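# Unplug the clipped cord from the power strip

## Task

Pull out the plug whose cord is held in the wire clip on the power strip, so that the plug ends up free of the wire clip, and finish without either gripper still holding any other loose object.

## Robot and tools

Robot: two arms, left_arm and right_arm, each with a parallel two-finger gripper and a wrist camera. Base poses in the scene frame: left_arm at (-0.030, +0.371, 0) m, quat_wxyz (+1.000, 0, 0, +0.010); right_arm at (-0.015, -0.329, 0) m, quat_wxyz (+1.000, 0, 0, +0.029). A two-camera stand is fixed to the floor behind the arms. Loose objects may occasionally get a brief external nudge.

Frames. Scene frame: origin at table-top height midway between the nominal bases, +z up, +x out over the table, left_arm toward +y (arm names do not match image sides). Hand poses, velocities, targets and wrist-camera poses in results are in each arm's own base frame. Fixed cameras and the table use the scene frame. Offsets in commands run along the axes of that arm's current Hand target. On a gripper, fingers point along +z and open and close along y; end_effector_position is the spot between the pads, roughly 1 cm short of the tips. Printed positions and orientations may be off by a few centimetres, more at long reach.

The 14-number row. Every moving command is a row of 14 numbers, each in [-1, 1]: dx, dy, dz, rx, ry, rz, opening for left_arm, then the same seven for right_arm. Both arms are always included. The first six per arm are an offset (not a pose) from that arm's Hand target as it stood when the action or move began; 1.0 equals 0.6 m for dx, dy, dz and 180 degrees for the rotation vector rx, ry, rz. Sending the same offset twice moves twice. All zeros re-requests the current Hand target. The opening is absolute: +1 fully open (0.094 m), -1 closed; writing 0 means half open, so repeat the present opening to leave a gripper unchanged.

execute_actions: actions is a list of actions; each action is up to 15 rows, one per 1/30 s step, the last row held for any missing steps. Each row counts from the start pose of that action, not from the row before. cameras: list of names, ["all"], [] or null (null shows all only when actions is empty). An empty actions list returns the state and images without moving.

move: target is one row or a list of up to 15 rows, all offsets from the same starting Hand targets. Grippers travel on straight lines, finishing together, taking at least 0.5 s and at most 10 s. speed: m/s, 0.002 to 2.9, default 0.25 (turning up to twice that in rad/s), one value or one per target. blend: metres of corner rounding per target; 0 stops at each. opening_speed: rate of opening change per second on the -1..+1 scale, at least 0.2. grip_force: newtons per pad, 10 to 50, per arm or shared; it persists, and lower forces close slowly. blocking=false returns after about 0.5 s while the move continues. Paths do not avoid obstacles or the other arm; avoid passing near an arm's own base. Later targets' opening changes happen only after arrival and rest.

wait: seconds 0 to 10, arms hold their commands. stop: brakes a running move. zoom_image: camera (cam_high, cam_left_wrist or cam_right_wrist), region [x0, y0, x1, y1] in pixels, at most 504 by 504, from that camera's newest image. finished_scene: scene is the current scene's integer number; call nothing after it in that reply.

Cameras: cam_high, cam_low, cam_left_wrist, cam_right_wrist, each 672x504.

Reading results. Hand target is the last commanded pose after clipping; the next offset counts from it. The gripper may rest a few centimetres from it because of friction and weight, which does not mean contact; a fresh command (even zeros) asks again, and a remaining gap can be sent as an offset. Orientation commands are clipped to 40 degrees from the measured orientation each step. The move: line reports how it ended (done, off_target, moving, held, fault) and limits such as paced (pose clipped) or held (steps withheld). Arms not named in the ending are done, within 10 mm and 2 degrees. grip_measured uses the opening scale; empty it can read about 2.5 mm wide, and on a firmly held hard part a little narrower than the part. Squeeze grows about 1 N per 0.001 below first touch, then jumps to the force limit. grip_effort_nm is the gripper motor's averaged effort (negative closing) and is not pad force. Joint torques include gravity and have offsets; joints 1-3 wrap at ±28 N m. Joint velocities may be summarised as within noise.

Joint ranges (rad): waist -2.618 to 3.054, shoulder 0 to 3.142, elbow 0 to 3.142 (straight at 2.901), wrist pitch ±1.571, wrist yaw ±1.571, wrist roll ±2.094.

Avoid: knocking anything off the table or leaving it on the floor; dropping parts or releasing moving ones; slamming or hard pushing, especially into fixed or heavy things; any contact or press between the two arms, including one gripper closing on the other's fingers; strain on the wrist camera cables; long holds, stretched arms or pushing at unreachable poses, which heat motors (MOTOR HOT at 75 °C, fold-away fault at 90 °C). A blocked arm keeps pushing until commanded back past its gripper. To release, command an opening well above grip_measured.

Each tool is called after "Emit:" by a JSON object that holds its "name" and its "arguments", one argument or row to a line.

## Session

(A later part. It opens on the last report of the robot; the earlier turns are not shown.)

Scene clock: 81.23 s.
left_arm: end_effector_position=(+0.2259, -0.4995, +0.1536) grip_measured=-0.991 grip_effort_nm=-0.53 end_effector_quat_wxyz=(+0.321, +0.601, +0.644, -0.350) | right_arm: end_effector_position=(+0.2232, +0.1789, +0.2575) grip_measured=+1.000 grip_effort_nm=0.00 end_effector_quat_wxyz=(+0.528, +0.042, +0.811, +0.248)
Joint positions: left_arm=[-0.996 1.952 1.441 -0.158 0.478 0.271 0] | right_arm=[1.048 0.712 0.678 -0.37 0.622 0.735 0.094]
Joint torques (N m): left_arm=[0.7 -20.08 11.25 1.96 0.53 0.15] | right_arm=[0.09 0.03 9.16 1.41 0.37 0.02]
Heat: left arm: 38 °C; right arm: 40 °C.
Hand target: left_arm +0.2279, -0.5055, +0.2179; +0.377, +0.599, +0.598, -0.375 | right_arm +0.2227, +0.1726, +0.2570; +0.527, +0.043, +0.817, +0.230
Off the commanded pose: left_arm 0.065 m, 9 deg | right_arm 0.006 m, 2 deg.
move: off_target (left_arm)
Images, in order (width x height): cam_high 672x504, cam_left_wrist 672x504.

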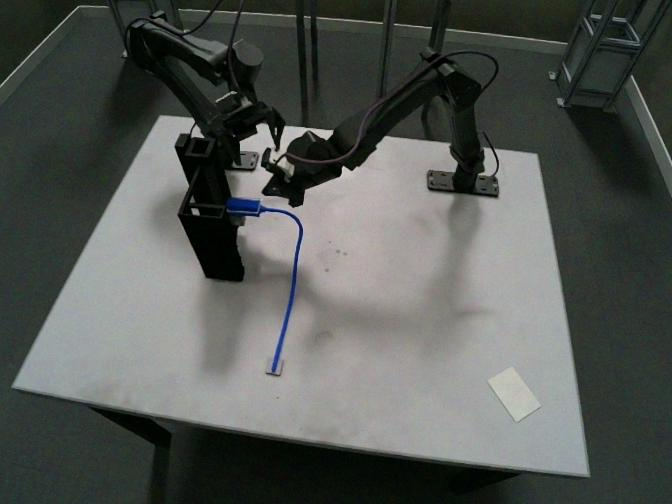

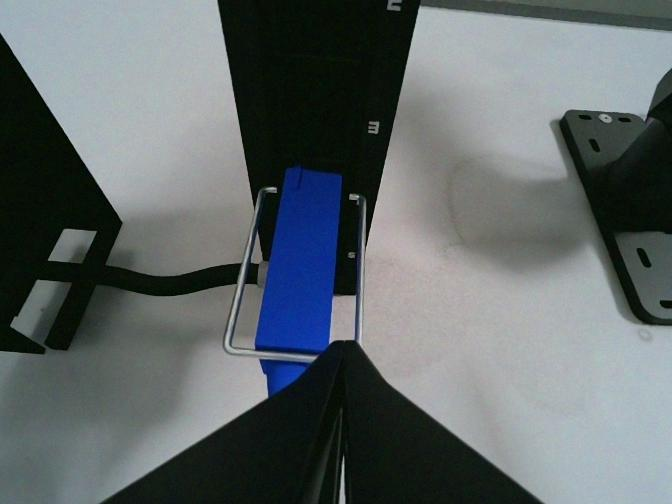

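Emit:
{"name": "zoom_image", "arguments": {
  "camera": "cam_high",
  "region": [200, 150, 340, 250]
}}

Emit:
{"name": "move", "arguments": {
  "target": [-0.020,-0.003,-0.018,0,0,0,-1,0,0,0,0,0,0,1],
  "speed": 0.08,
  "cameras": ["cam_left_wrist","cam_high"]
}}

Emit:
{"name": "zoom_image", "arguments": {
  "camera": "cam_left_wrist",
  "region": [200, 150, 440, 390]
}}

Emit:
{"name": "zoom_image", "arguments": {
  "camera": "cam_high",
  "region": [200, 150, 340, 250]
}}

Scaled by 3.600 from the camera's 672x504 image, which has a finer 960x720 frame.

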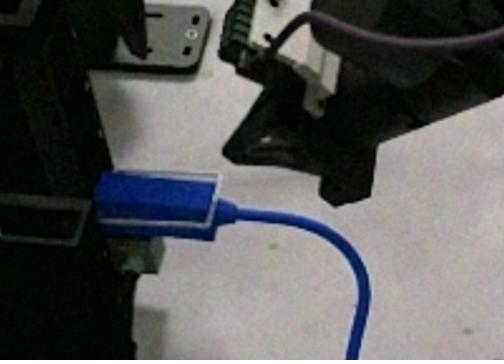

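Scene clock: 91.70 s.
left_arm: end_effector_position=(+0.2215, -0.4927, +0.1593) grip_measured=-0.991 grip_effort_nm=-0.53 end_effector_quat_wxyz=(+0.309, +0.602, +0.649, -0.347) | right_arm: end_effector_position=(+0.2224, +0.1835, +0.2620) grip_measured=+1.000 grip_effort_nm=0.00 end_effector_quat_wxyz=(+0.529, +0.042, +0.806, +0.262)
Joint positions: left_arm=[-0.996 1.926 1.449 -0.218 0.478 0.272 0] | right_arm=[1.052 0.712 0.678 -0.345 0.61 0.735 0.094]
Joint torques (N m): left_arm=[0.91 -20.46 12.53 2 0.55 0.17] | right_arm=[-0.32 -0.01 9.1 1.19 0.51 -0.01]
Heat: left arm: 41 °C; right arm: 39 °C.
Hand target: left_arm +0.2261, -0.5010, +0.2334; +0.377, +0.599, +0.599, -0.375 | right_arm +0.2228, +0.1726, +0.2570; +0.528, +0.044, +0.817, +0.229
Off the commanded pose: left_arm 0.075 m, 10 deg | right_arm 0.012 m, 4 deg.
move: off_target (left_arm, right_arm)
Images, in order (width x height): cam_high 672x504, cam_left_wrist 672x504.

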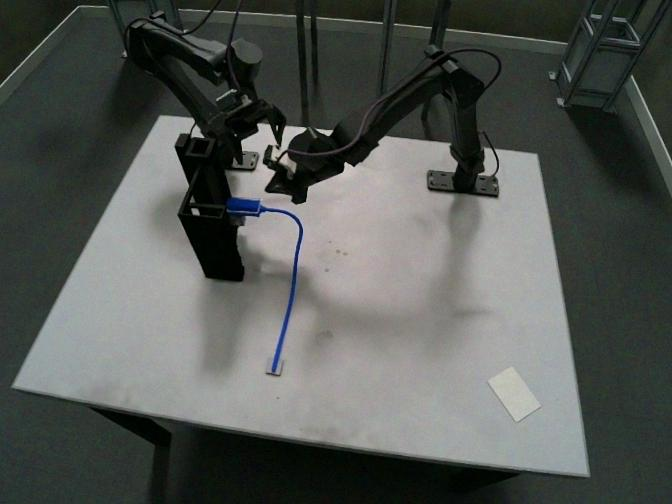

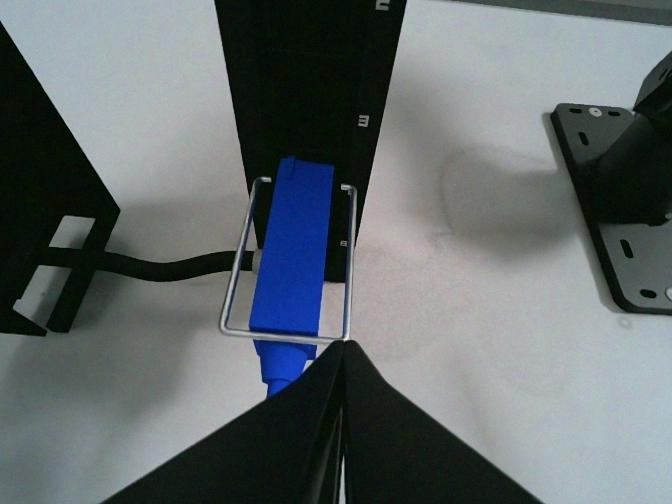

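Scaled by 2.100 from the camera's 672x504 image, which has a finer 960x720 frame.

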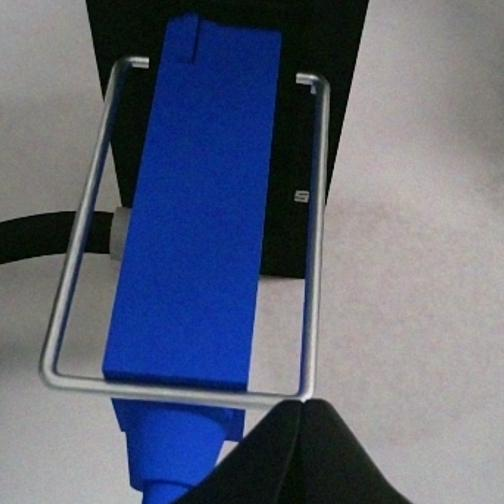

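Scaled by 3.600 from the camera's 672x504 image, which has a finer 960x720 frame.

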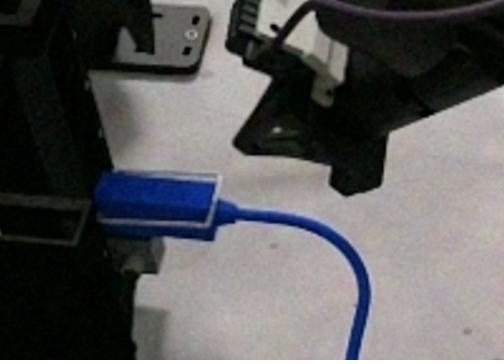

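Emit:
{"name": "move", "arguments": {
  "target": [0.150,0,-0.067,0,0,0,-1,0,0,0,0,0,0,1],
  "speed": 0.15
}}

Emit:
{"name": "move", "arguments": {
  "target": [0,0,0,0,0,0,-1,-0.05,-0.02,-0.16,0,0,0,1],
  "cameras": ["all"]
}}

Scene clock: 96.17 s.
left_arm: end_effector_position=(+0.2310, -0.4215, +0.1435) grip_measured=-0.991 grip_effort_nm=-0.53 end_effector_quat_wxyz=(+0.348, +0.594, +0.628, -0.364) | right_arm: end_effector_position=(+0.2207, +0.1771, +0.2458) grip_measured=+1.000 grip_effort_nm=-0.01 end_effector_quat_wxyz=(+0.518, +0.029, +0.825, +0.224)
Joint positions: left_arm=[-0.858 1.741 1.076 0.023 0.601 0.351 0] | right_arm=[1.057 0.724 0.681 -0.422 0.63 0.732 0.094]
Joint torques (N m): left_arm=[-0.57 -14.15 7.21 1.98 0.4 0.08] | right_arm=[-0.57 -1.03 8.96 1.91 0.33 0.09]
Heat: left arm: 42 °C; right arm: 39 °C.
Hand target: left_arm +0.2264, -0.4256, +0.1698; +0.377, +0.599, +0.599, -0.375 | right_arm +0.2227, +0.1726, +0.2571; +0.528, +0.043, +0.817, +0.230
Off the commanded pose: left_arm 0.027 m, 5 deg | right_arm 0.012 m, 2 deg.
move: off_target (left_arm, right_arm)

Scene clock: 98.10 s.
left_arm: end_effector_position=(+0.2310, -0.4216, +0.1436) grip_measured=-0.991 grip_effort_nm=-0.53 end_effector_quat_wxyz=(+0.348, +0.594, +0.627, -0.364) | right_arm: end_effector_position=(+0.1518, +0.1227, +0.2981) grip_measured=+1.000 grip_effort_nm=-0.01 end_effector_quat_wxyz=(+0.519, +0.033, +0.824, +0.223)
Joint positions: left_arm=[-0.858 1.741 1.076 0.023 0.601 0.351 0] | right_arm=[1.639 0.653 1.002 -1.269 1.101 1.31 0.094]
Joint torques (N m): left_arm=[-0.57 -14.13 7.23 1.99 0.39 0.08] | right_arm=[0.5 2.37 8.99 1.2 0.71 0.13]
Heat: left arm: 42 °C; right arm: 39 °C.
Hand target: left_arm +0.2264, -0.4255, +0.1697; +0.377, +0.599, +0.599, -0.375 | right_arm +0.1533, +0.1209, +0.3097; +0.527, +0.043, +0.817, +0.230
Off the commanded pose: left_arm 0.027 m, 5 deg | right_arm 0.012 m, 2 deg.
move: off_target (left_arm, right_arm)

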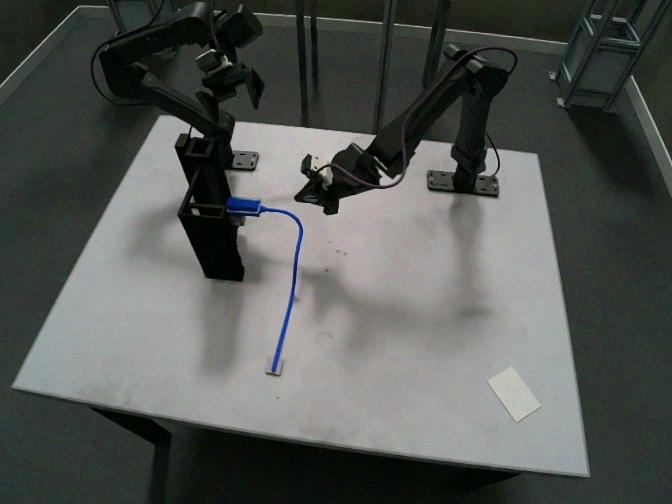

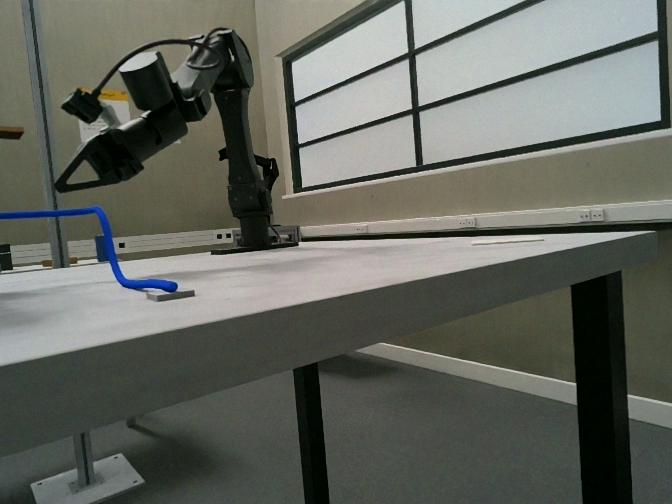

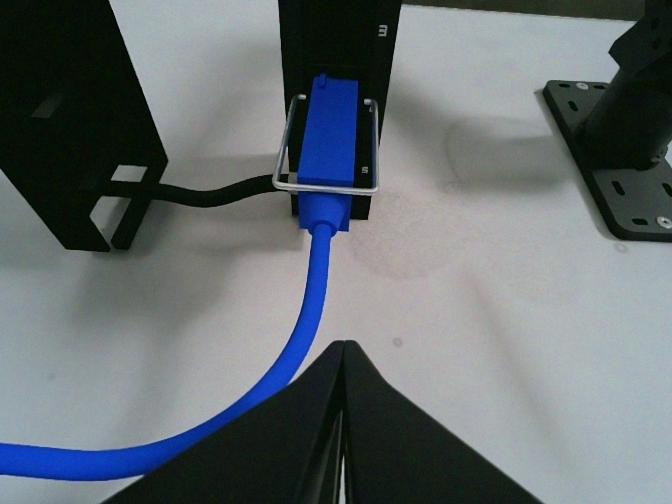

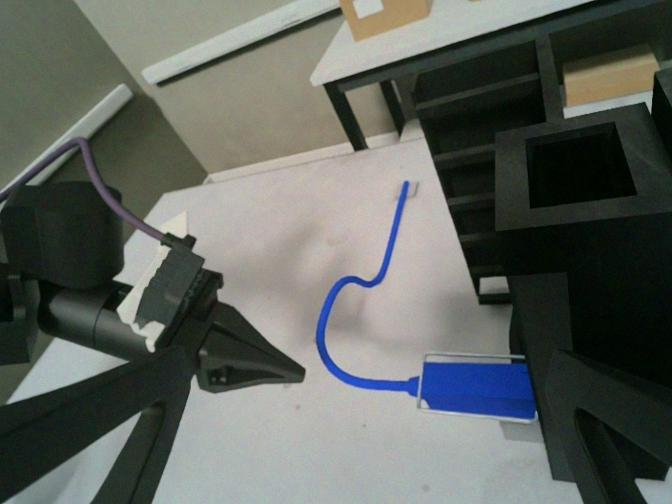

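Emit:
{"name": "move", "arguments": {
  "target": [
    [0.053,-0.0015,0.108,0,0,0,-1,0,0,0,0,0,0,1],
    [0.0135,-0.0015,0.189,0,0,0,-1,0,0,0,0,0,0,1]
  ],
  "speed": 0.12,
  "blend": 0.02,
  "cameras": ["cam_high","cam_left_wrist","cam_right_wrist"]
}}

Emit:
{"name": "zoom_image", "arguments": {
  "camera": "cam_right_wrist",
  "region": [260, 300, 560, 460]
}}

Emit:
{"name": "zoom_image", "arguments": {
  "camera": "cam_left_wrist",
  "region": [180, 160, 440, 400]
}}

Scene clock: 103.33 s.
left_arm: end_effector_position=(+0.2292, -0.5000, +0.0961) grip_measured=-0.991 grip_effort_nm=-0.53 end_effector_quat_wxyz=(+0.348, +0.594, +0.629, -0.362) | right_arm: end_effector_position=(+0.1518, +0.1226, +0.2981) grip_measured=+1.000 grip_effort_nm=-0.01 end_effector_quat_wxyz=(+0.519, +0.033, +0.824, +0.223)
Joint positions: left_arm=[-0.988 2.033 1.251 0.185 0.49 0.262 0] | right_arm=[1.639 0.653 1.002 -1.27 1.101 1.311 0.094]
Joint torques (N m): left_arm=[-2.54 -10.37 11.71 2.23 0.16 0.01] | right_arm=[0.5 2.22 8.88 1.19 0.7 0.11]
Heat: left arm: 41 °C; right arm: 38 °C.
Hand target: left_arm +0.2257, -0.5242, +0.1131; +0.377, +0.599, +0.599, -0.375 | right_arm +0.1533, +0.1209, +0.3094; +0.527, +0.043, +0.817, +0.230
Off the commanded pose: left_arm 0.030 m, 5 deg | right_arm 0.012 m, 2 deg.
move: off_target (left_arm, right_arm)
Images, in order (width x height): cam_high 672x504, cam_left_wrist 672x504, cam_right_wrist 672x504.

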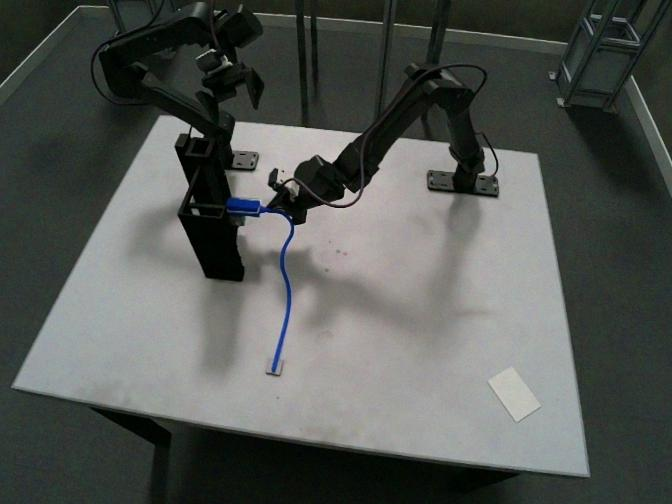

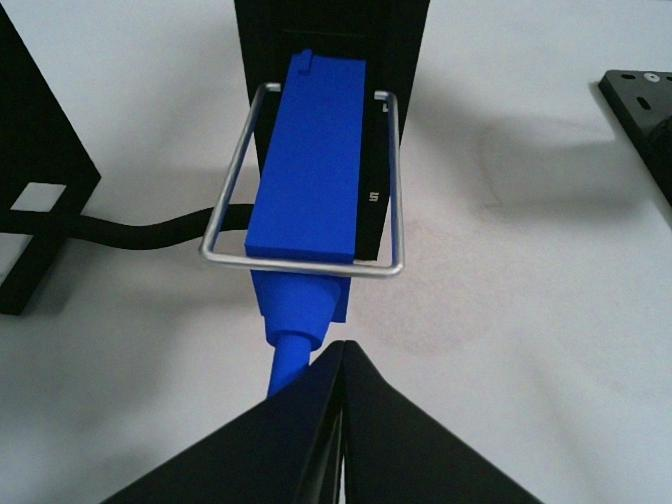

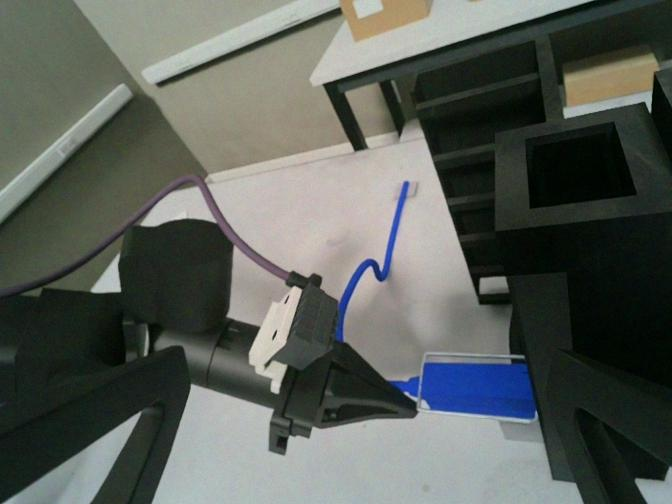

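Scaled by 1.680 from the camera's 672x504 image, which has a finer 960x720 frame.

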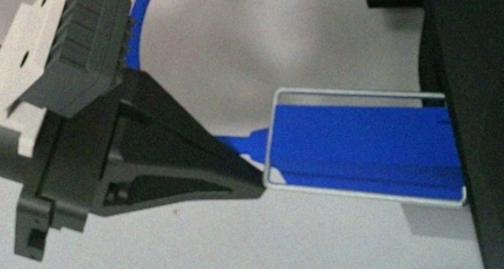

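Scaled by 1.938 from the camera's 672x504 image, which has a finer 960x720 frame.

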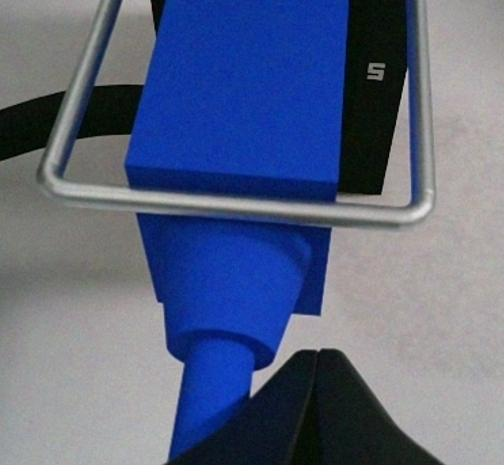

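Emit:
{"name": "move", "arguments": {
  "target": [
    [0.014,-0.006,-0.048,0,0,0,-1,0,0,0,0,0,0,1],
    [-0.010,-0.006,0.004,0,0,0,-1,0,0,0,0,0,0,1]
  ],
  "speed": 0.1,
  "cameras": ["cam_left_wrist","cam_right_wrist"]
}}

Emit:
{"name": "zoom_image", "arguments": {
  "camera": "cam_right_wrist",
  "region": [260, 300, 560, 460]
}}

Emit:
{"name": "zoom_image", "arguments": {
  "camera": "cam_left_wrist",
  "region": [180, 160, 440, 400]
}}

Scene clock: 111.03 s.
left_arm: end_effector_position=(+0.2288, -0.5024, +0.0976) grip_measured=-0.991 grip_effort_nm=-0.53 end_effector_quat_wxyz=(+0.347, +0.591, +0.635, -0.356) | right_arm: end_effector_position=(+0.1518, +0.1226, +0.2981) grip_measured=+1.000 grip_effort_nm=-0.01 end_effector_quat_wxyz=(+0.519, +0.033, +0.824, +0.223)
Joint positions: left_arm=[-0.997 2.031 1.266 0.164 0.468 0.252 0] | right_arm=[1.639 0.653 1.002 -1.27 1.101 1.311 0.094]
Joint torques (N m): left_arm=[-2.88 -10.54 11.9 2.34 0.28 0.07] | right_arm=[0.51 2.24 8.85 1.2 0.7 0.12]
Heat: left arm: 39 °C; right arm: 37 °C.
Hand target: left_arm +0.2220, -0.5289, +0.1175; +0.377, +0.599, +0.599, -0.375 | right_arm +0.1533, +0.1209, +0.3094; +0.527, +0.043, +0.817, +0.230
Off the commanded pose: left_arm 0.034 m, 6 deg | right_arm 0.012 m, 2 deg.
move: off_target (left_arm, right_arm)
Images, in order (width x height): cam_left_wrist 672x504, cam_right_wrist 672x504.

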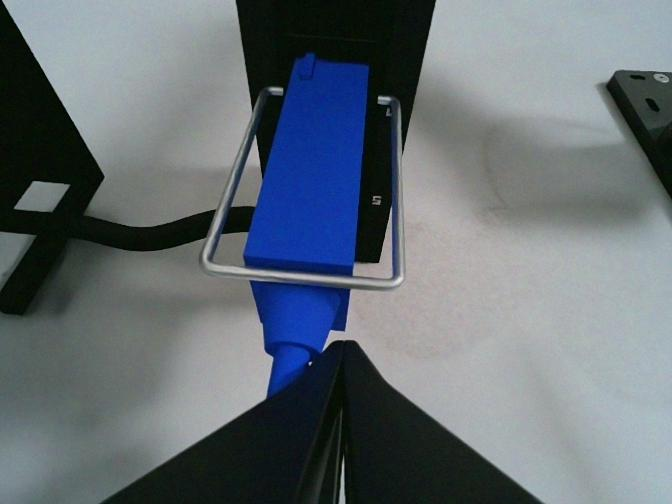

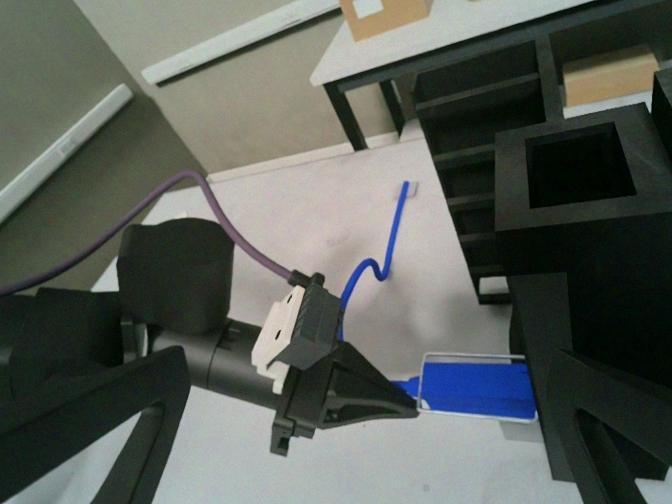

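Scaled by 1.680 from the camera's 672x504 image, which has a finer 960x720 frame.

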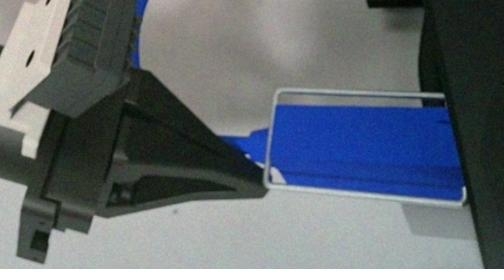

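Scaled by 1.938 from the camera's 672x504 image, which has a finer 960x720 frame.

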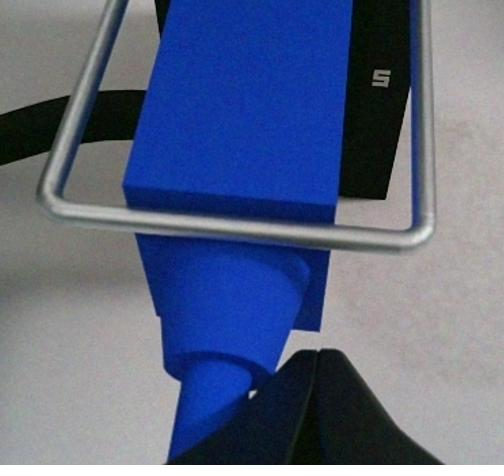

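Emit:
{"name": "move", "arguments": {
  "target": [
    [0,0.008,-0.073,0,0,0,-1,0,0,0,0,0,0,1],
    [-0.037,0.008,0.002,0,0,0,-1,0,0,0,0,0,0,1]
  ],
  "speed": 0.1,
  "cameras": ["cam_left_wrist","cam_right_wrist"]
}}

Emit:
{"name": "zoom_image", "arguments": {
  "camera": "cam_right_wrist",
  "region": [260, 300, 560, 460]
}}

Emit:
{"name": "zoom_image", "arguments": {
  "camera": "cam_left_wrist",
  "region": [180, 160, 440, 400]
}}

Scene clock: 122.63 s.
left_arm: end_effector_position=(+0.2234, -0.5330, +0.1300) grip_measured=-0.991 grip_effort_nm=-0.53 end_effector_quat_wxyz=(+0.370, +0.602, +0.600, -0.376) | right_arm: end_effector_position=(+0.1518, +0.1226, +0.2981) grip_measured=+1.000 grip_effort_nm=-0.01 end_effector_quat_wxyz=(+0.519, +0.033, +0.824, +0.223)
Joint positions: left_arm=[-1.028 2.062 1.388 0.147 0.49 0.261 0] | right_arm=[1.639 0.653 1.002 -1.27 1.101 1.311 0.094]
Joint torques (N m): left_arm=[-0.38 -12.33 10.88 1.7 0.01 -0.1] | right_arm=[0.49 2.22 8.84 1.19 0.69 0.11]
Heat: left arm: 39 °C; right arm: 37 °C.
Hand target: left_arm +0.2268, -0.5396, +0.1369; +0.377, +0.599, +0.599, -0.375 | right_arm +0.1533, +0.1209, +0.3094; +0.527, +0.043, +0.817, +0.230
Off the commanded pose: left_arm 0.010 m, 1 deg | right_arm 0.012 m, 2 deg.
move: off_target (right_arm)
Images, in order (width x height): cam_left_wrist 672x504, cam_right_wrist 672x504.

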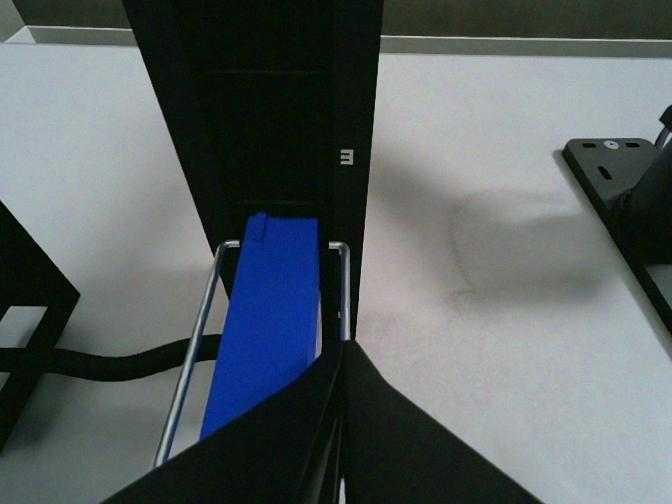

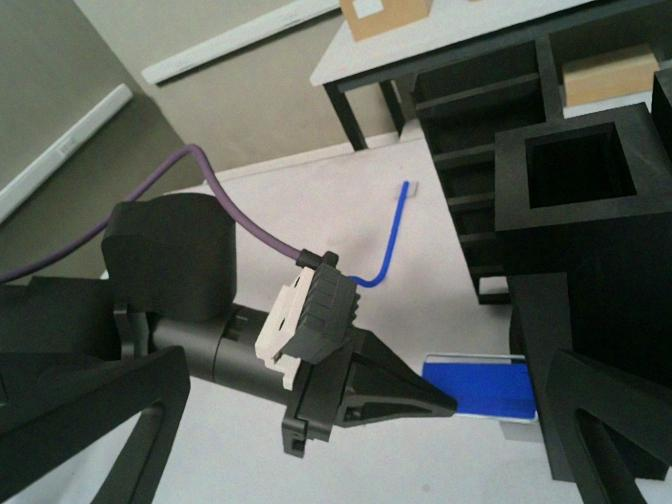

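Scaled by 1.680 from the camera's 672x504 image, which has a finer 960x720 frame.

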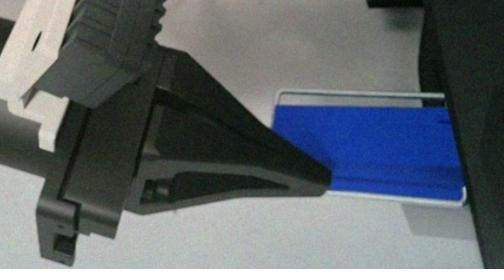

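Scaled by 1.938 from the camera's 672x504 image, which has a finer 960x720 frame.

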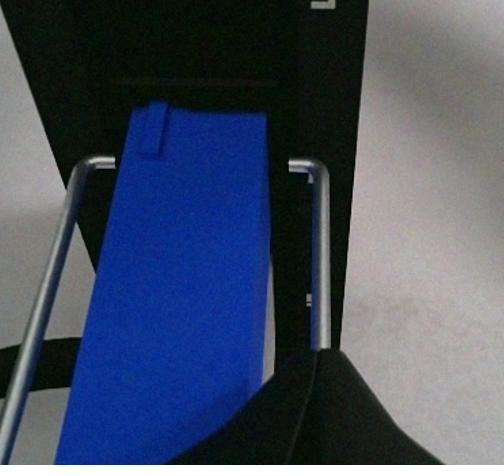

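Emit:
{"name": "move", "arguments": {
  "target": [
    [0.043,0,-0.127,0,-0.08,0,-1,0,0,0,0,0,0,1],
    [0.091,0,-0.085,0,-0.167,0,-1,0,0,0,0,0,0,1]
  ],
  "speed": 0.15,
  "blend": 0.01,
  "cameras": ["cam_left_wrist","cam_right_wrist"]
}}

Emit:
{"name": "zoom_image", "arguments": {
  "camera": "cam_left_wrist",
  "region": [180, 160, 500, 400]
}}

Scene clock: 133.80 s.
left_arm: end_effector_position=(+0.2283, -0.4651, +0.1000) grip_measured=-0.991 grip_effort_nm=-0.53 end_effector_quat_wxyz=(+0.505, +0.483, +0.501, -0.512) | right_arm: end_effector_position=(+0.1518, +0.1226, +0.2981) grip_measured=+1.000 grip_effort_nm=-0.01 end_effector_quat_wxyz=(+0.519, +0.033, +0.824, +0.223)
Joint positions: left_arm=[-0.902 2.268 0.881 1.429 0.656 -0.051 0] | right_arm=[1.639 0.653 1.002 -1.27 1.101 1.311 0.094]
Joint torques (N m): left_arm=[-0.69 -10.89 6.58 2.22 -0.01 -0.07] | right_arm=[0.49 2.21 8.84 1.19 0.7 0.12]
Heat: left arm: 38 °C; right arm: 36 °C.
Hand target: left_arm +0.2269, -0.4700, +0.1100; +0.519, +0.482, +0.480, -0.517 | right_arm +0.1533, +0.1209, +0.3094; +0.527, +0.043, +0.817, +0.230
Off the commanded pose: left_arm 0.011 m, 3 deg | right_arm 0.012 m, 2 deg.
move: off_target (left_arm, right_arm)
Images, in order (width x height): cam_left_wrist 672x504, cam_right_wrist 672x504.

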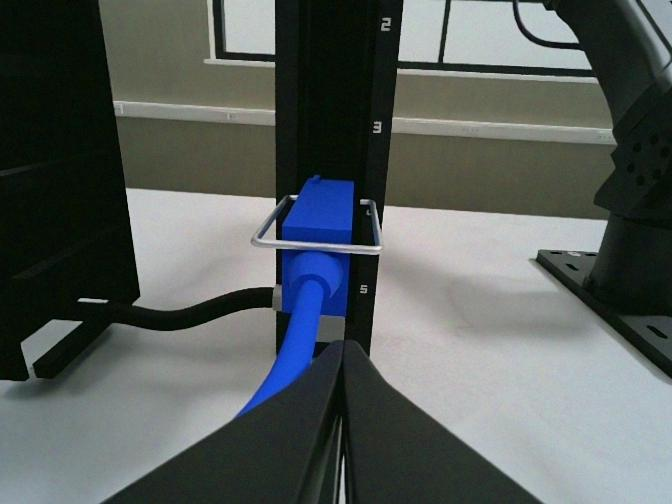

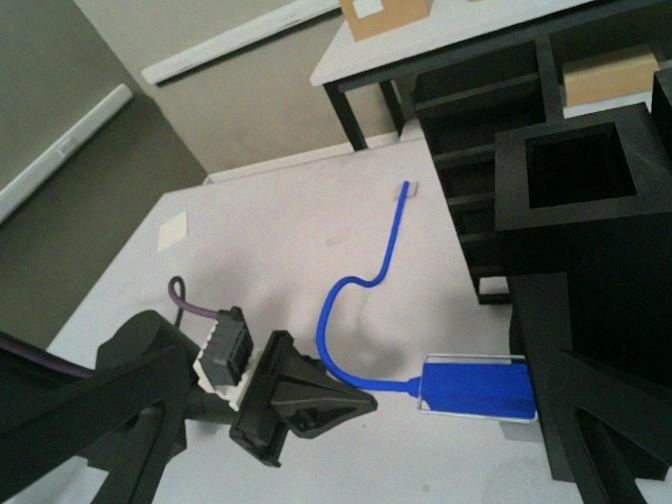

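Scaled by 1.575 from the camera's 672x504 image, which has a finer 960x720 frame.

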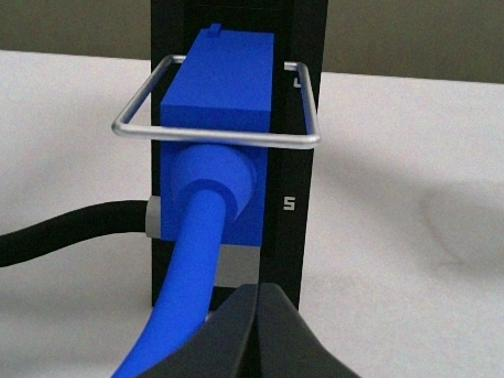

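Emit:
{"name": "move", "arguments": {
  "target": [
    [-0.003,-0.013,0,0,0,0,-1,0,0,0,0,0,0,1],
    [-0.003,-0.012,0.055,0,0,0,-1,0,0,0,0,0,0,1]
  ],
  "speed": 0.1,
  "cameras": ["cam_left_wrist","cam_right_wrist"]
}}

Emit:
{"name": "zoom_image", "arguments": {
  "camera": "cam_left_wrist",
  "region": [180, 160, 500, 400]
}}

Emit:
{"name": "zoom_image", "arguments": {
  "camera": "cam_right_wrist",
  "region": [260, 300, 560, 460]
}}

Scene clock: 141.13 s.
left_arm: end_effector_position=(+0.2168, -0.4972, +0.1127) grip_measured=-0.991 grip_effort_nm=-0.53 end_effector_quat_wxyz=(+0.512, +0.485, +0.482, -0.520) | right_arm: end_effector_position=(+0.1518, +0.1226, +0.2981) grip_measured=+1.000 grip_effort_nm=-0.01 end_effector_quat_wxyz=(+0.519, +0.033, +0.824, +0.223)
Joint positions: left_arm=[-0.97 2.293 0.981 1.392 0.61 -0.051 0] | right_arm=[1.639 0.653 1.002 -1.27 1.101 1.311 0.094]
Joint torques (N m): left_arm=[-0.57 -11.44 7.32 1.82 -0.21 0.02] | right_arm=[0.49 2.22 8.87 1.19 0.69 0.12]
Heat: left arm: 39 °C; right arm: 36 °C.
Hand target: left_arm +0.2196, -0.5028, +0.1143; +0.519, +0.482, +0.480, -0.518 | right_arm +0.1533, +0.1209, +0.3094; +0.527, +0.043, +0.817, +0.230
Off the commanded pose: left_arm 0.006 m, 1 deg | right_arm 0.012 m, 2 deg.
move: off_target (right_arm)
Images, in order (width x height): cam_left_wrist 672x504, cam_right_wrist 672x504.

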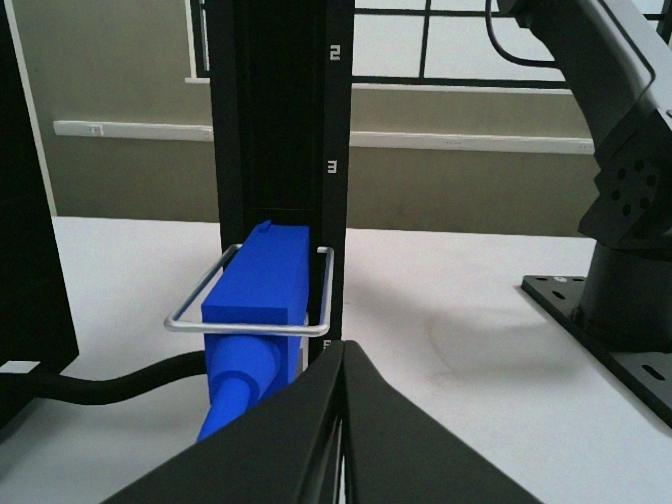

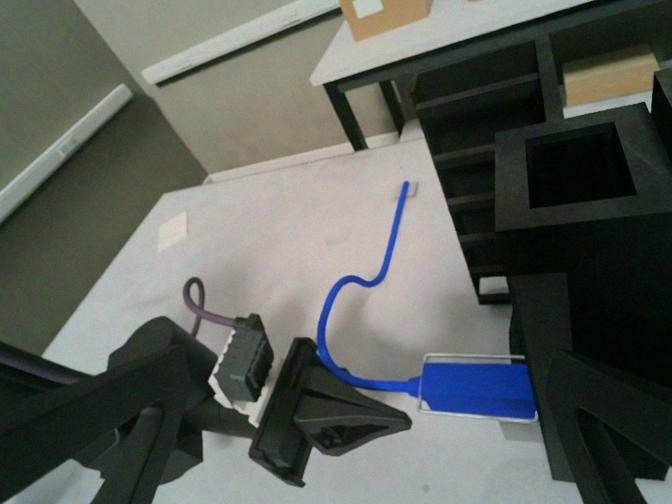

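Scaled by 1.575 from the camera's 672x504 image, which has a finer 960x720 frame.

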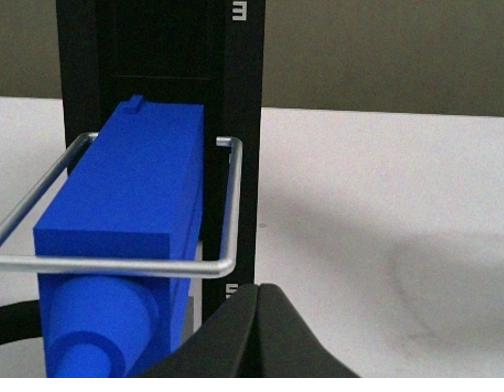

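Scaled by 1.680 from the camera's 672x504 image, which has a finer 960x720 frame.

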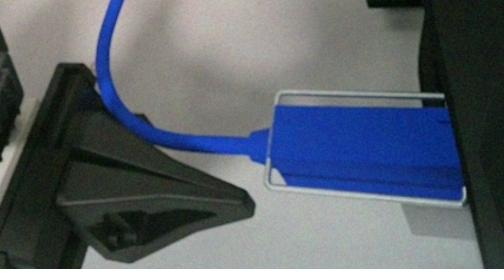

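Emit:
{"name": "move", "arguments": {
  "target": [
    [0.015,0.0115,-0.018,0,0,0,-1,0,0,0,0,0,0,1],
    [0.020,0.011,0.042,0,0,0,-1,0,0,0,0,0,0,1]
  ],
  "speed": 0.1,
  "cameras": ["cam_left_wrist","cam_right_wrist"]
}}

Emit:
{"name": "zoom_image", "arguments": {
  "camera": "cam_left_wrist",
  "region": [180, 160, 500, 400]
}}

Emit:
{"name": "zoom_image", "arguments": {
  "camera": "cam_right_wrist",
  "region": [260, 300, 560, 460]
}}

Scene clock: 146.10 s.
left_arm: end_effector_position=(+0.2282, -0.5084, +0.1017) grip_measured=-0.991 grip_effort_nm=-0.51 end_effector_quat_wxyz=(+0.519, +0.483, +0.480, -0.517) | right_arm: end_effector_position=(+0.1518, +0.1226, +0.2981) grip_measured=+1.000 grip_effort_nm=-0.01 end_effector_quat_wxyz=(+0.519, +0.033, +0.824, +0.223)
Joint positions: left_arm=[-0.966 2.365 1.058 1.395 0.605 -0.044 0] | right_arm=[1.639 0.653 1.002 -1.27 1.101 1.311 0.094]
Joint torques (N m): left_arm=[-2.95 -11.43 11.38 1.44 -0.4 -0.03] | right_arm=[0.49 2.22 8.85 1.19 0.69 0.11]
Heat: left arm: 39 °C; right arm: 36 °C.
Hand target: left_arm +0.2262, -0.5288, +0.1043; +0.519, +0.482, +0.480, -0.518 | right_arm +0.1533, +0.1209, +0.3094; +0.527, +0.043, +0.817, +0.230
Off the commanded pose: left_arm 0.021 m, 0 deg | right_arm 0.012 m, 2 deg.
move: off_target (left_arm, right_arm)
Images, in order (width x height): cam_left_wrist 672x504, cam_right_wrist 672x504.

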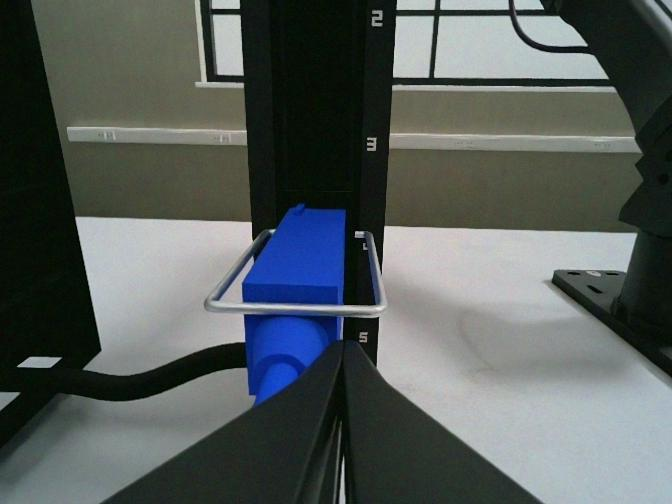

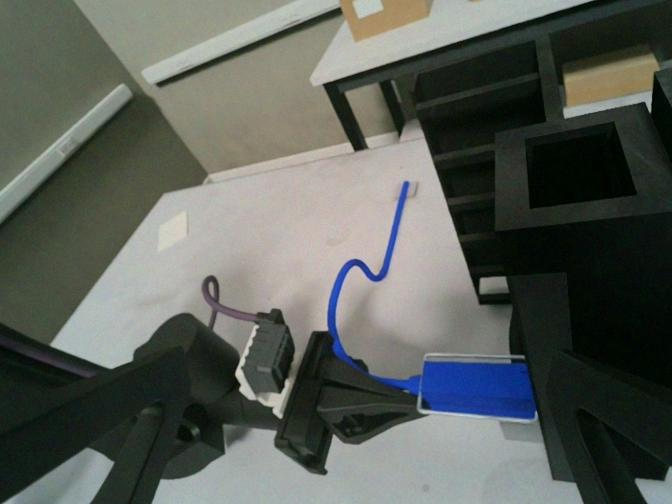

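Scaled by 1.575 from the camera's 672x504 image, which has a finer 960x720 frame.

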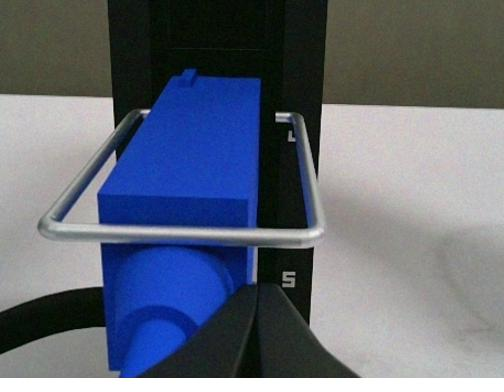

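Scaled by 1.680 from the camera's 672x504 image, which has a finer 960x720 frame.

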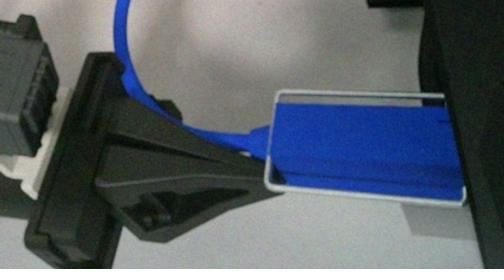

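Emit:
{"name": "move", "arguments": {
  "target": [-0.093,-0.003,-0.010,0,0,0,-1,0,0,0,0,0,0,1],
  "speed": 0.06,
  "cameras": ["cam_left_wrist","cam_right_wrist"]
}}

Emit:
{"name": "zoom_image", "arguments": {
  "camera": "cam_left_wrist",
  "region": [180, 160, 500, 400]
}}

Emit:
{"name": "zoom_image", "arguments": {
  "camera": "cam_right_wrist",
  "region": [260, 300, 560, 460]
}}

Scene clock: 150.73 s.
left_arm: end_effector_position=(+0.2257, -0.5095, +0.1112) grip_measured=-0.991 grip_effort_nm=-0.51 end_effector_quat_wxyz=(+0.480, +0.491, +0.517, -0.511) | right_arm: end_effector_position=(+0.1518, +0.1226, +0.2981) grip_measured=+1.000 grip_effort_nm=-0.01 end_effector_quat_wxyz=(+0.519, +0.033, +0.824, +0.223)
Joint positions: left_arm=[-0.971 2.253 1.043 1.189 0.604 -0.046 0] | right_arm=[1.639 0.653 1.002 -1.27 1.101 1.311 0.094]
Joint torques (N m): left_arm=[-1.61 -18.92 8.17 2.1 -0.25 -0.08] | right_arm=[0.5 2.22 8.84 1.19 0.7 0.11]
Heat: left arm: 38 °C; right arm: 36 °C.
Hand target: left_arm +0.2243, -0.5187, +0.1593; +0.519, +0.482, +0.480, -0.518 | right_arm +0.1533, +0.1209, +0.3094; +0.527, +0.043, +0.817, +0.230
Off the commanded pose: left_arm 0.049 m, 6 deg | right_arm 0.012 m, 2 deg.
move: off_target (left_arm, right_arm)
Images, in order (width x height): cam_left_wrist 672x504, cam_right_wrist 672x504.

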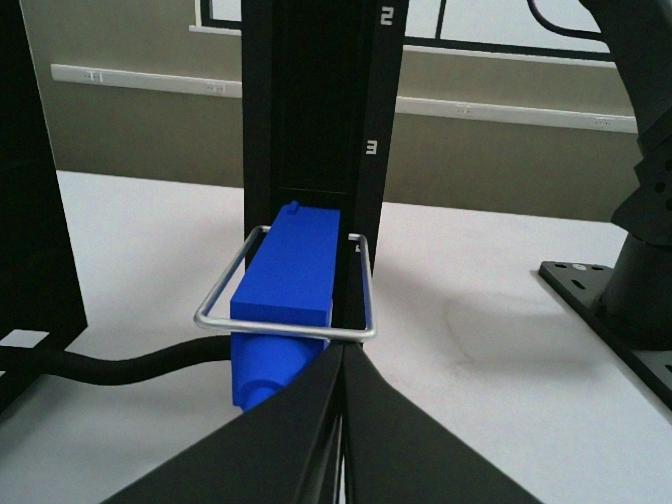

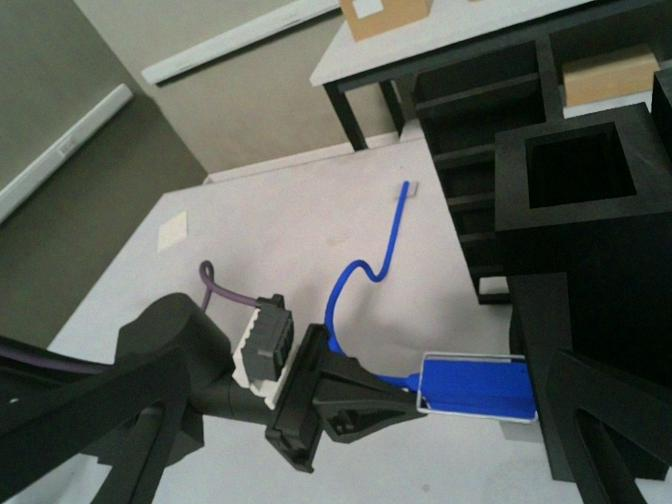

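Scaled by 1.575 from the camera's 672x504 image, which has a finer 960x720 frame.

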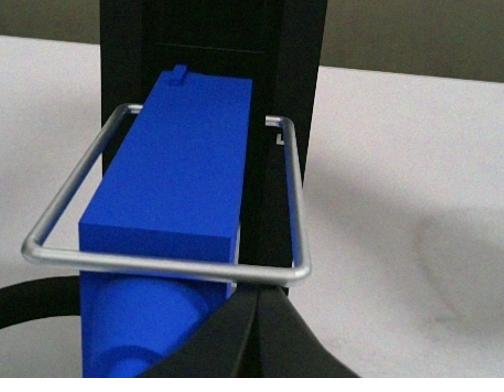

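Scaled by 1.680 from the camera's 672x504 image, which has a finer 960x720 frame.

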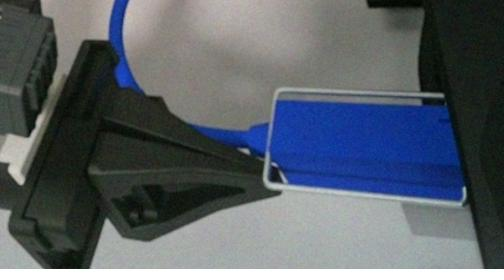

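Emit:
{"name": "move", "arguments": {
  "target": [-0.058,0,0,0,0,0,-1,0,0,0,0,0,0,1],
  "speed": 0.06,
  "cameras": ["cam_left_wrist","cam_right_wrist"]
}}

Emit:
{"name": "zoom_image", "arguments": {
  "camera": "cam_left_wrist",
  "region": [180, 160, 500, 400]
}}

Emit:
{"name": "zoom_image", "arguments": {
  "camera": "cam_right_wrist",
  "region": [260, 300, 560, 460]
}}

Scene clock: 155.97 s.
left_arm: end_effector_position=(+0.2236, -0.5091, +0.1320) grip_measured=-0.991 grip_effort_nm=-0.51 end_effector_quat_wxyz=(+0.462, +0.490, +0.536, -0.509) | right_arm: end_effector_position=(+0.1518, +0.1226, +0.2981) grip_measured=+1.000 grip_effort_nm=-0.01 end_effector_quat_wxyz=(+0.519, +0.033, +0.824, +0.223)
Joint positions: left_arm=[-0.975 2.153 1.043 1.043 0.597 -0.057 0] | right_arm=[1.639 0.653 1.002 -1.27 1.101 1.311 0.094]
Joint torques (N m): left_arm=[-0.92 -19.34 9.11 2.4 -0.13 0.08] | right_arm=[0.51 2.19 8.87 1.19 0.7 0.12]
Heat: left arm: 38 °C; right arm: 36 °C.
Hand target: left_arm +0.2243, -0.5161, +0.1940; +0.519, +0.482, +0.481, -0.518 | right_arm +0.1533, +0.1209, +0.3094; +0.527, +0.043, +0.817, +0.230
Off the commanded pose: left_arm 0.062 m, 9 deg | right_arm 0.012 m, 2 deg.
move: off_target (left_arm, right_arm)
Images, in order (width x height): cam_left_wrist 672x504, cam_right_wrist 672x504.

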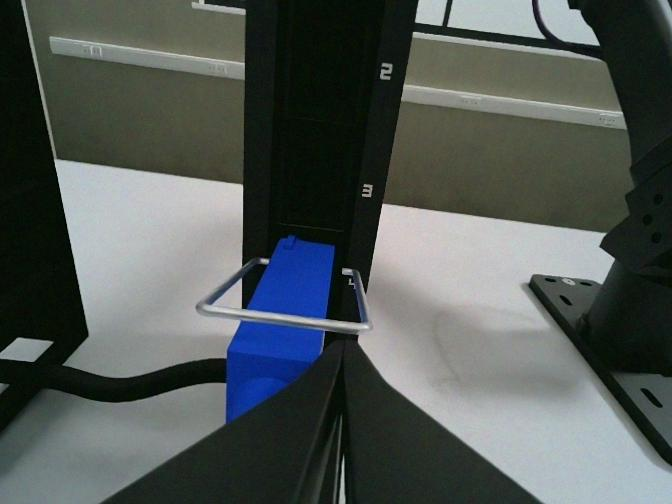

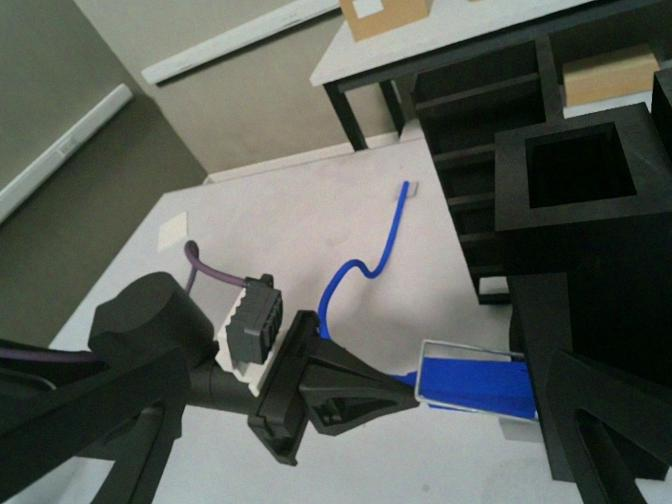

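Scaled by 1.575 from the camera's 672x504 image, which has a finer 960x720 frame.

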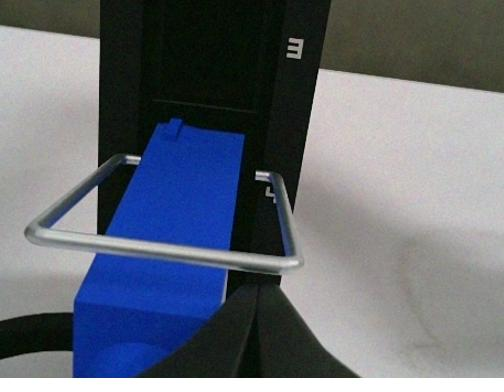

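Scaled by 1.680 from the camera's 672x504 image, which has a finer 960x720 frame.

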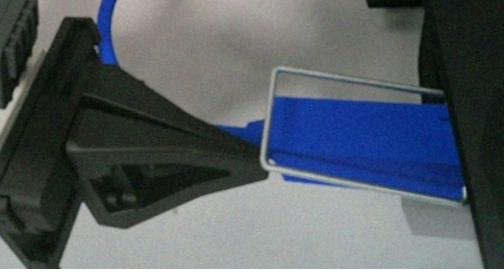

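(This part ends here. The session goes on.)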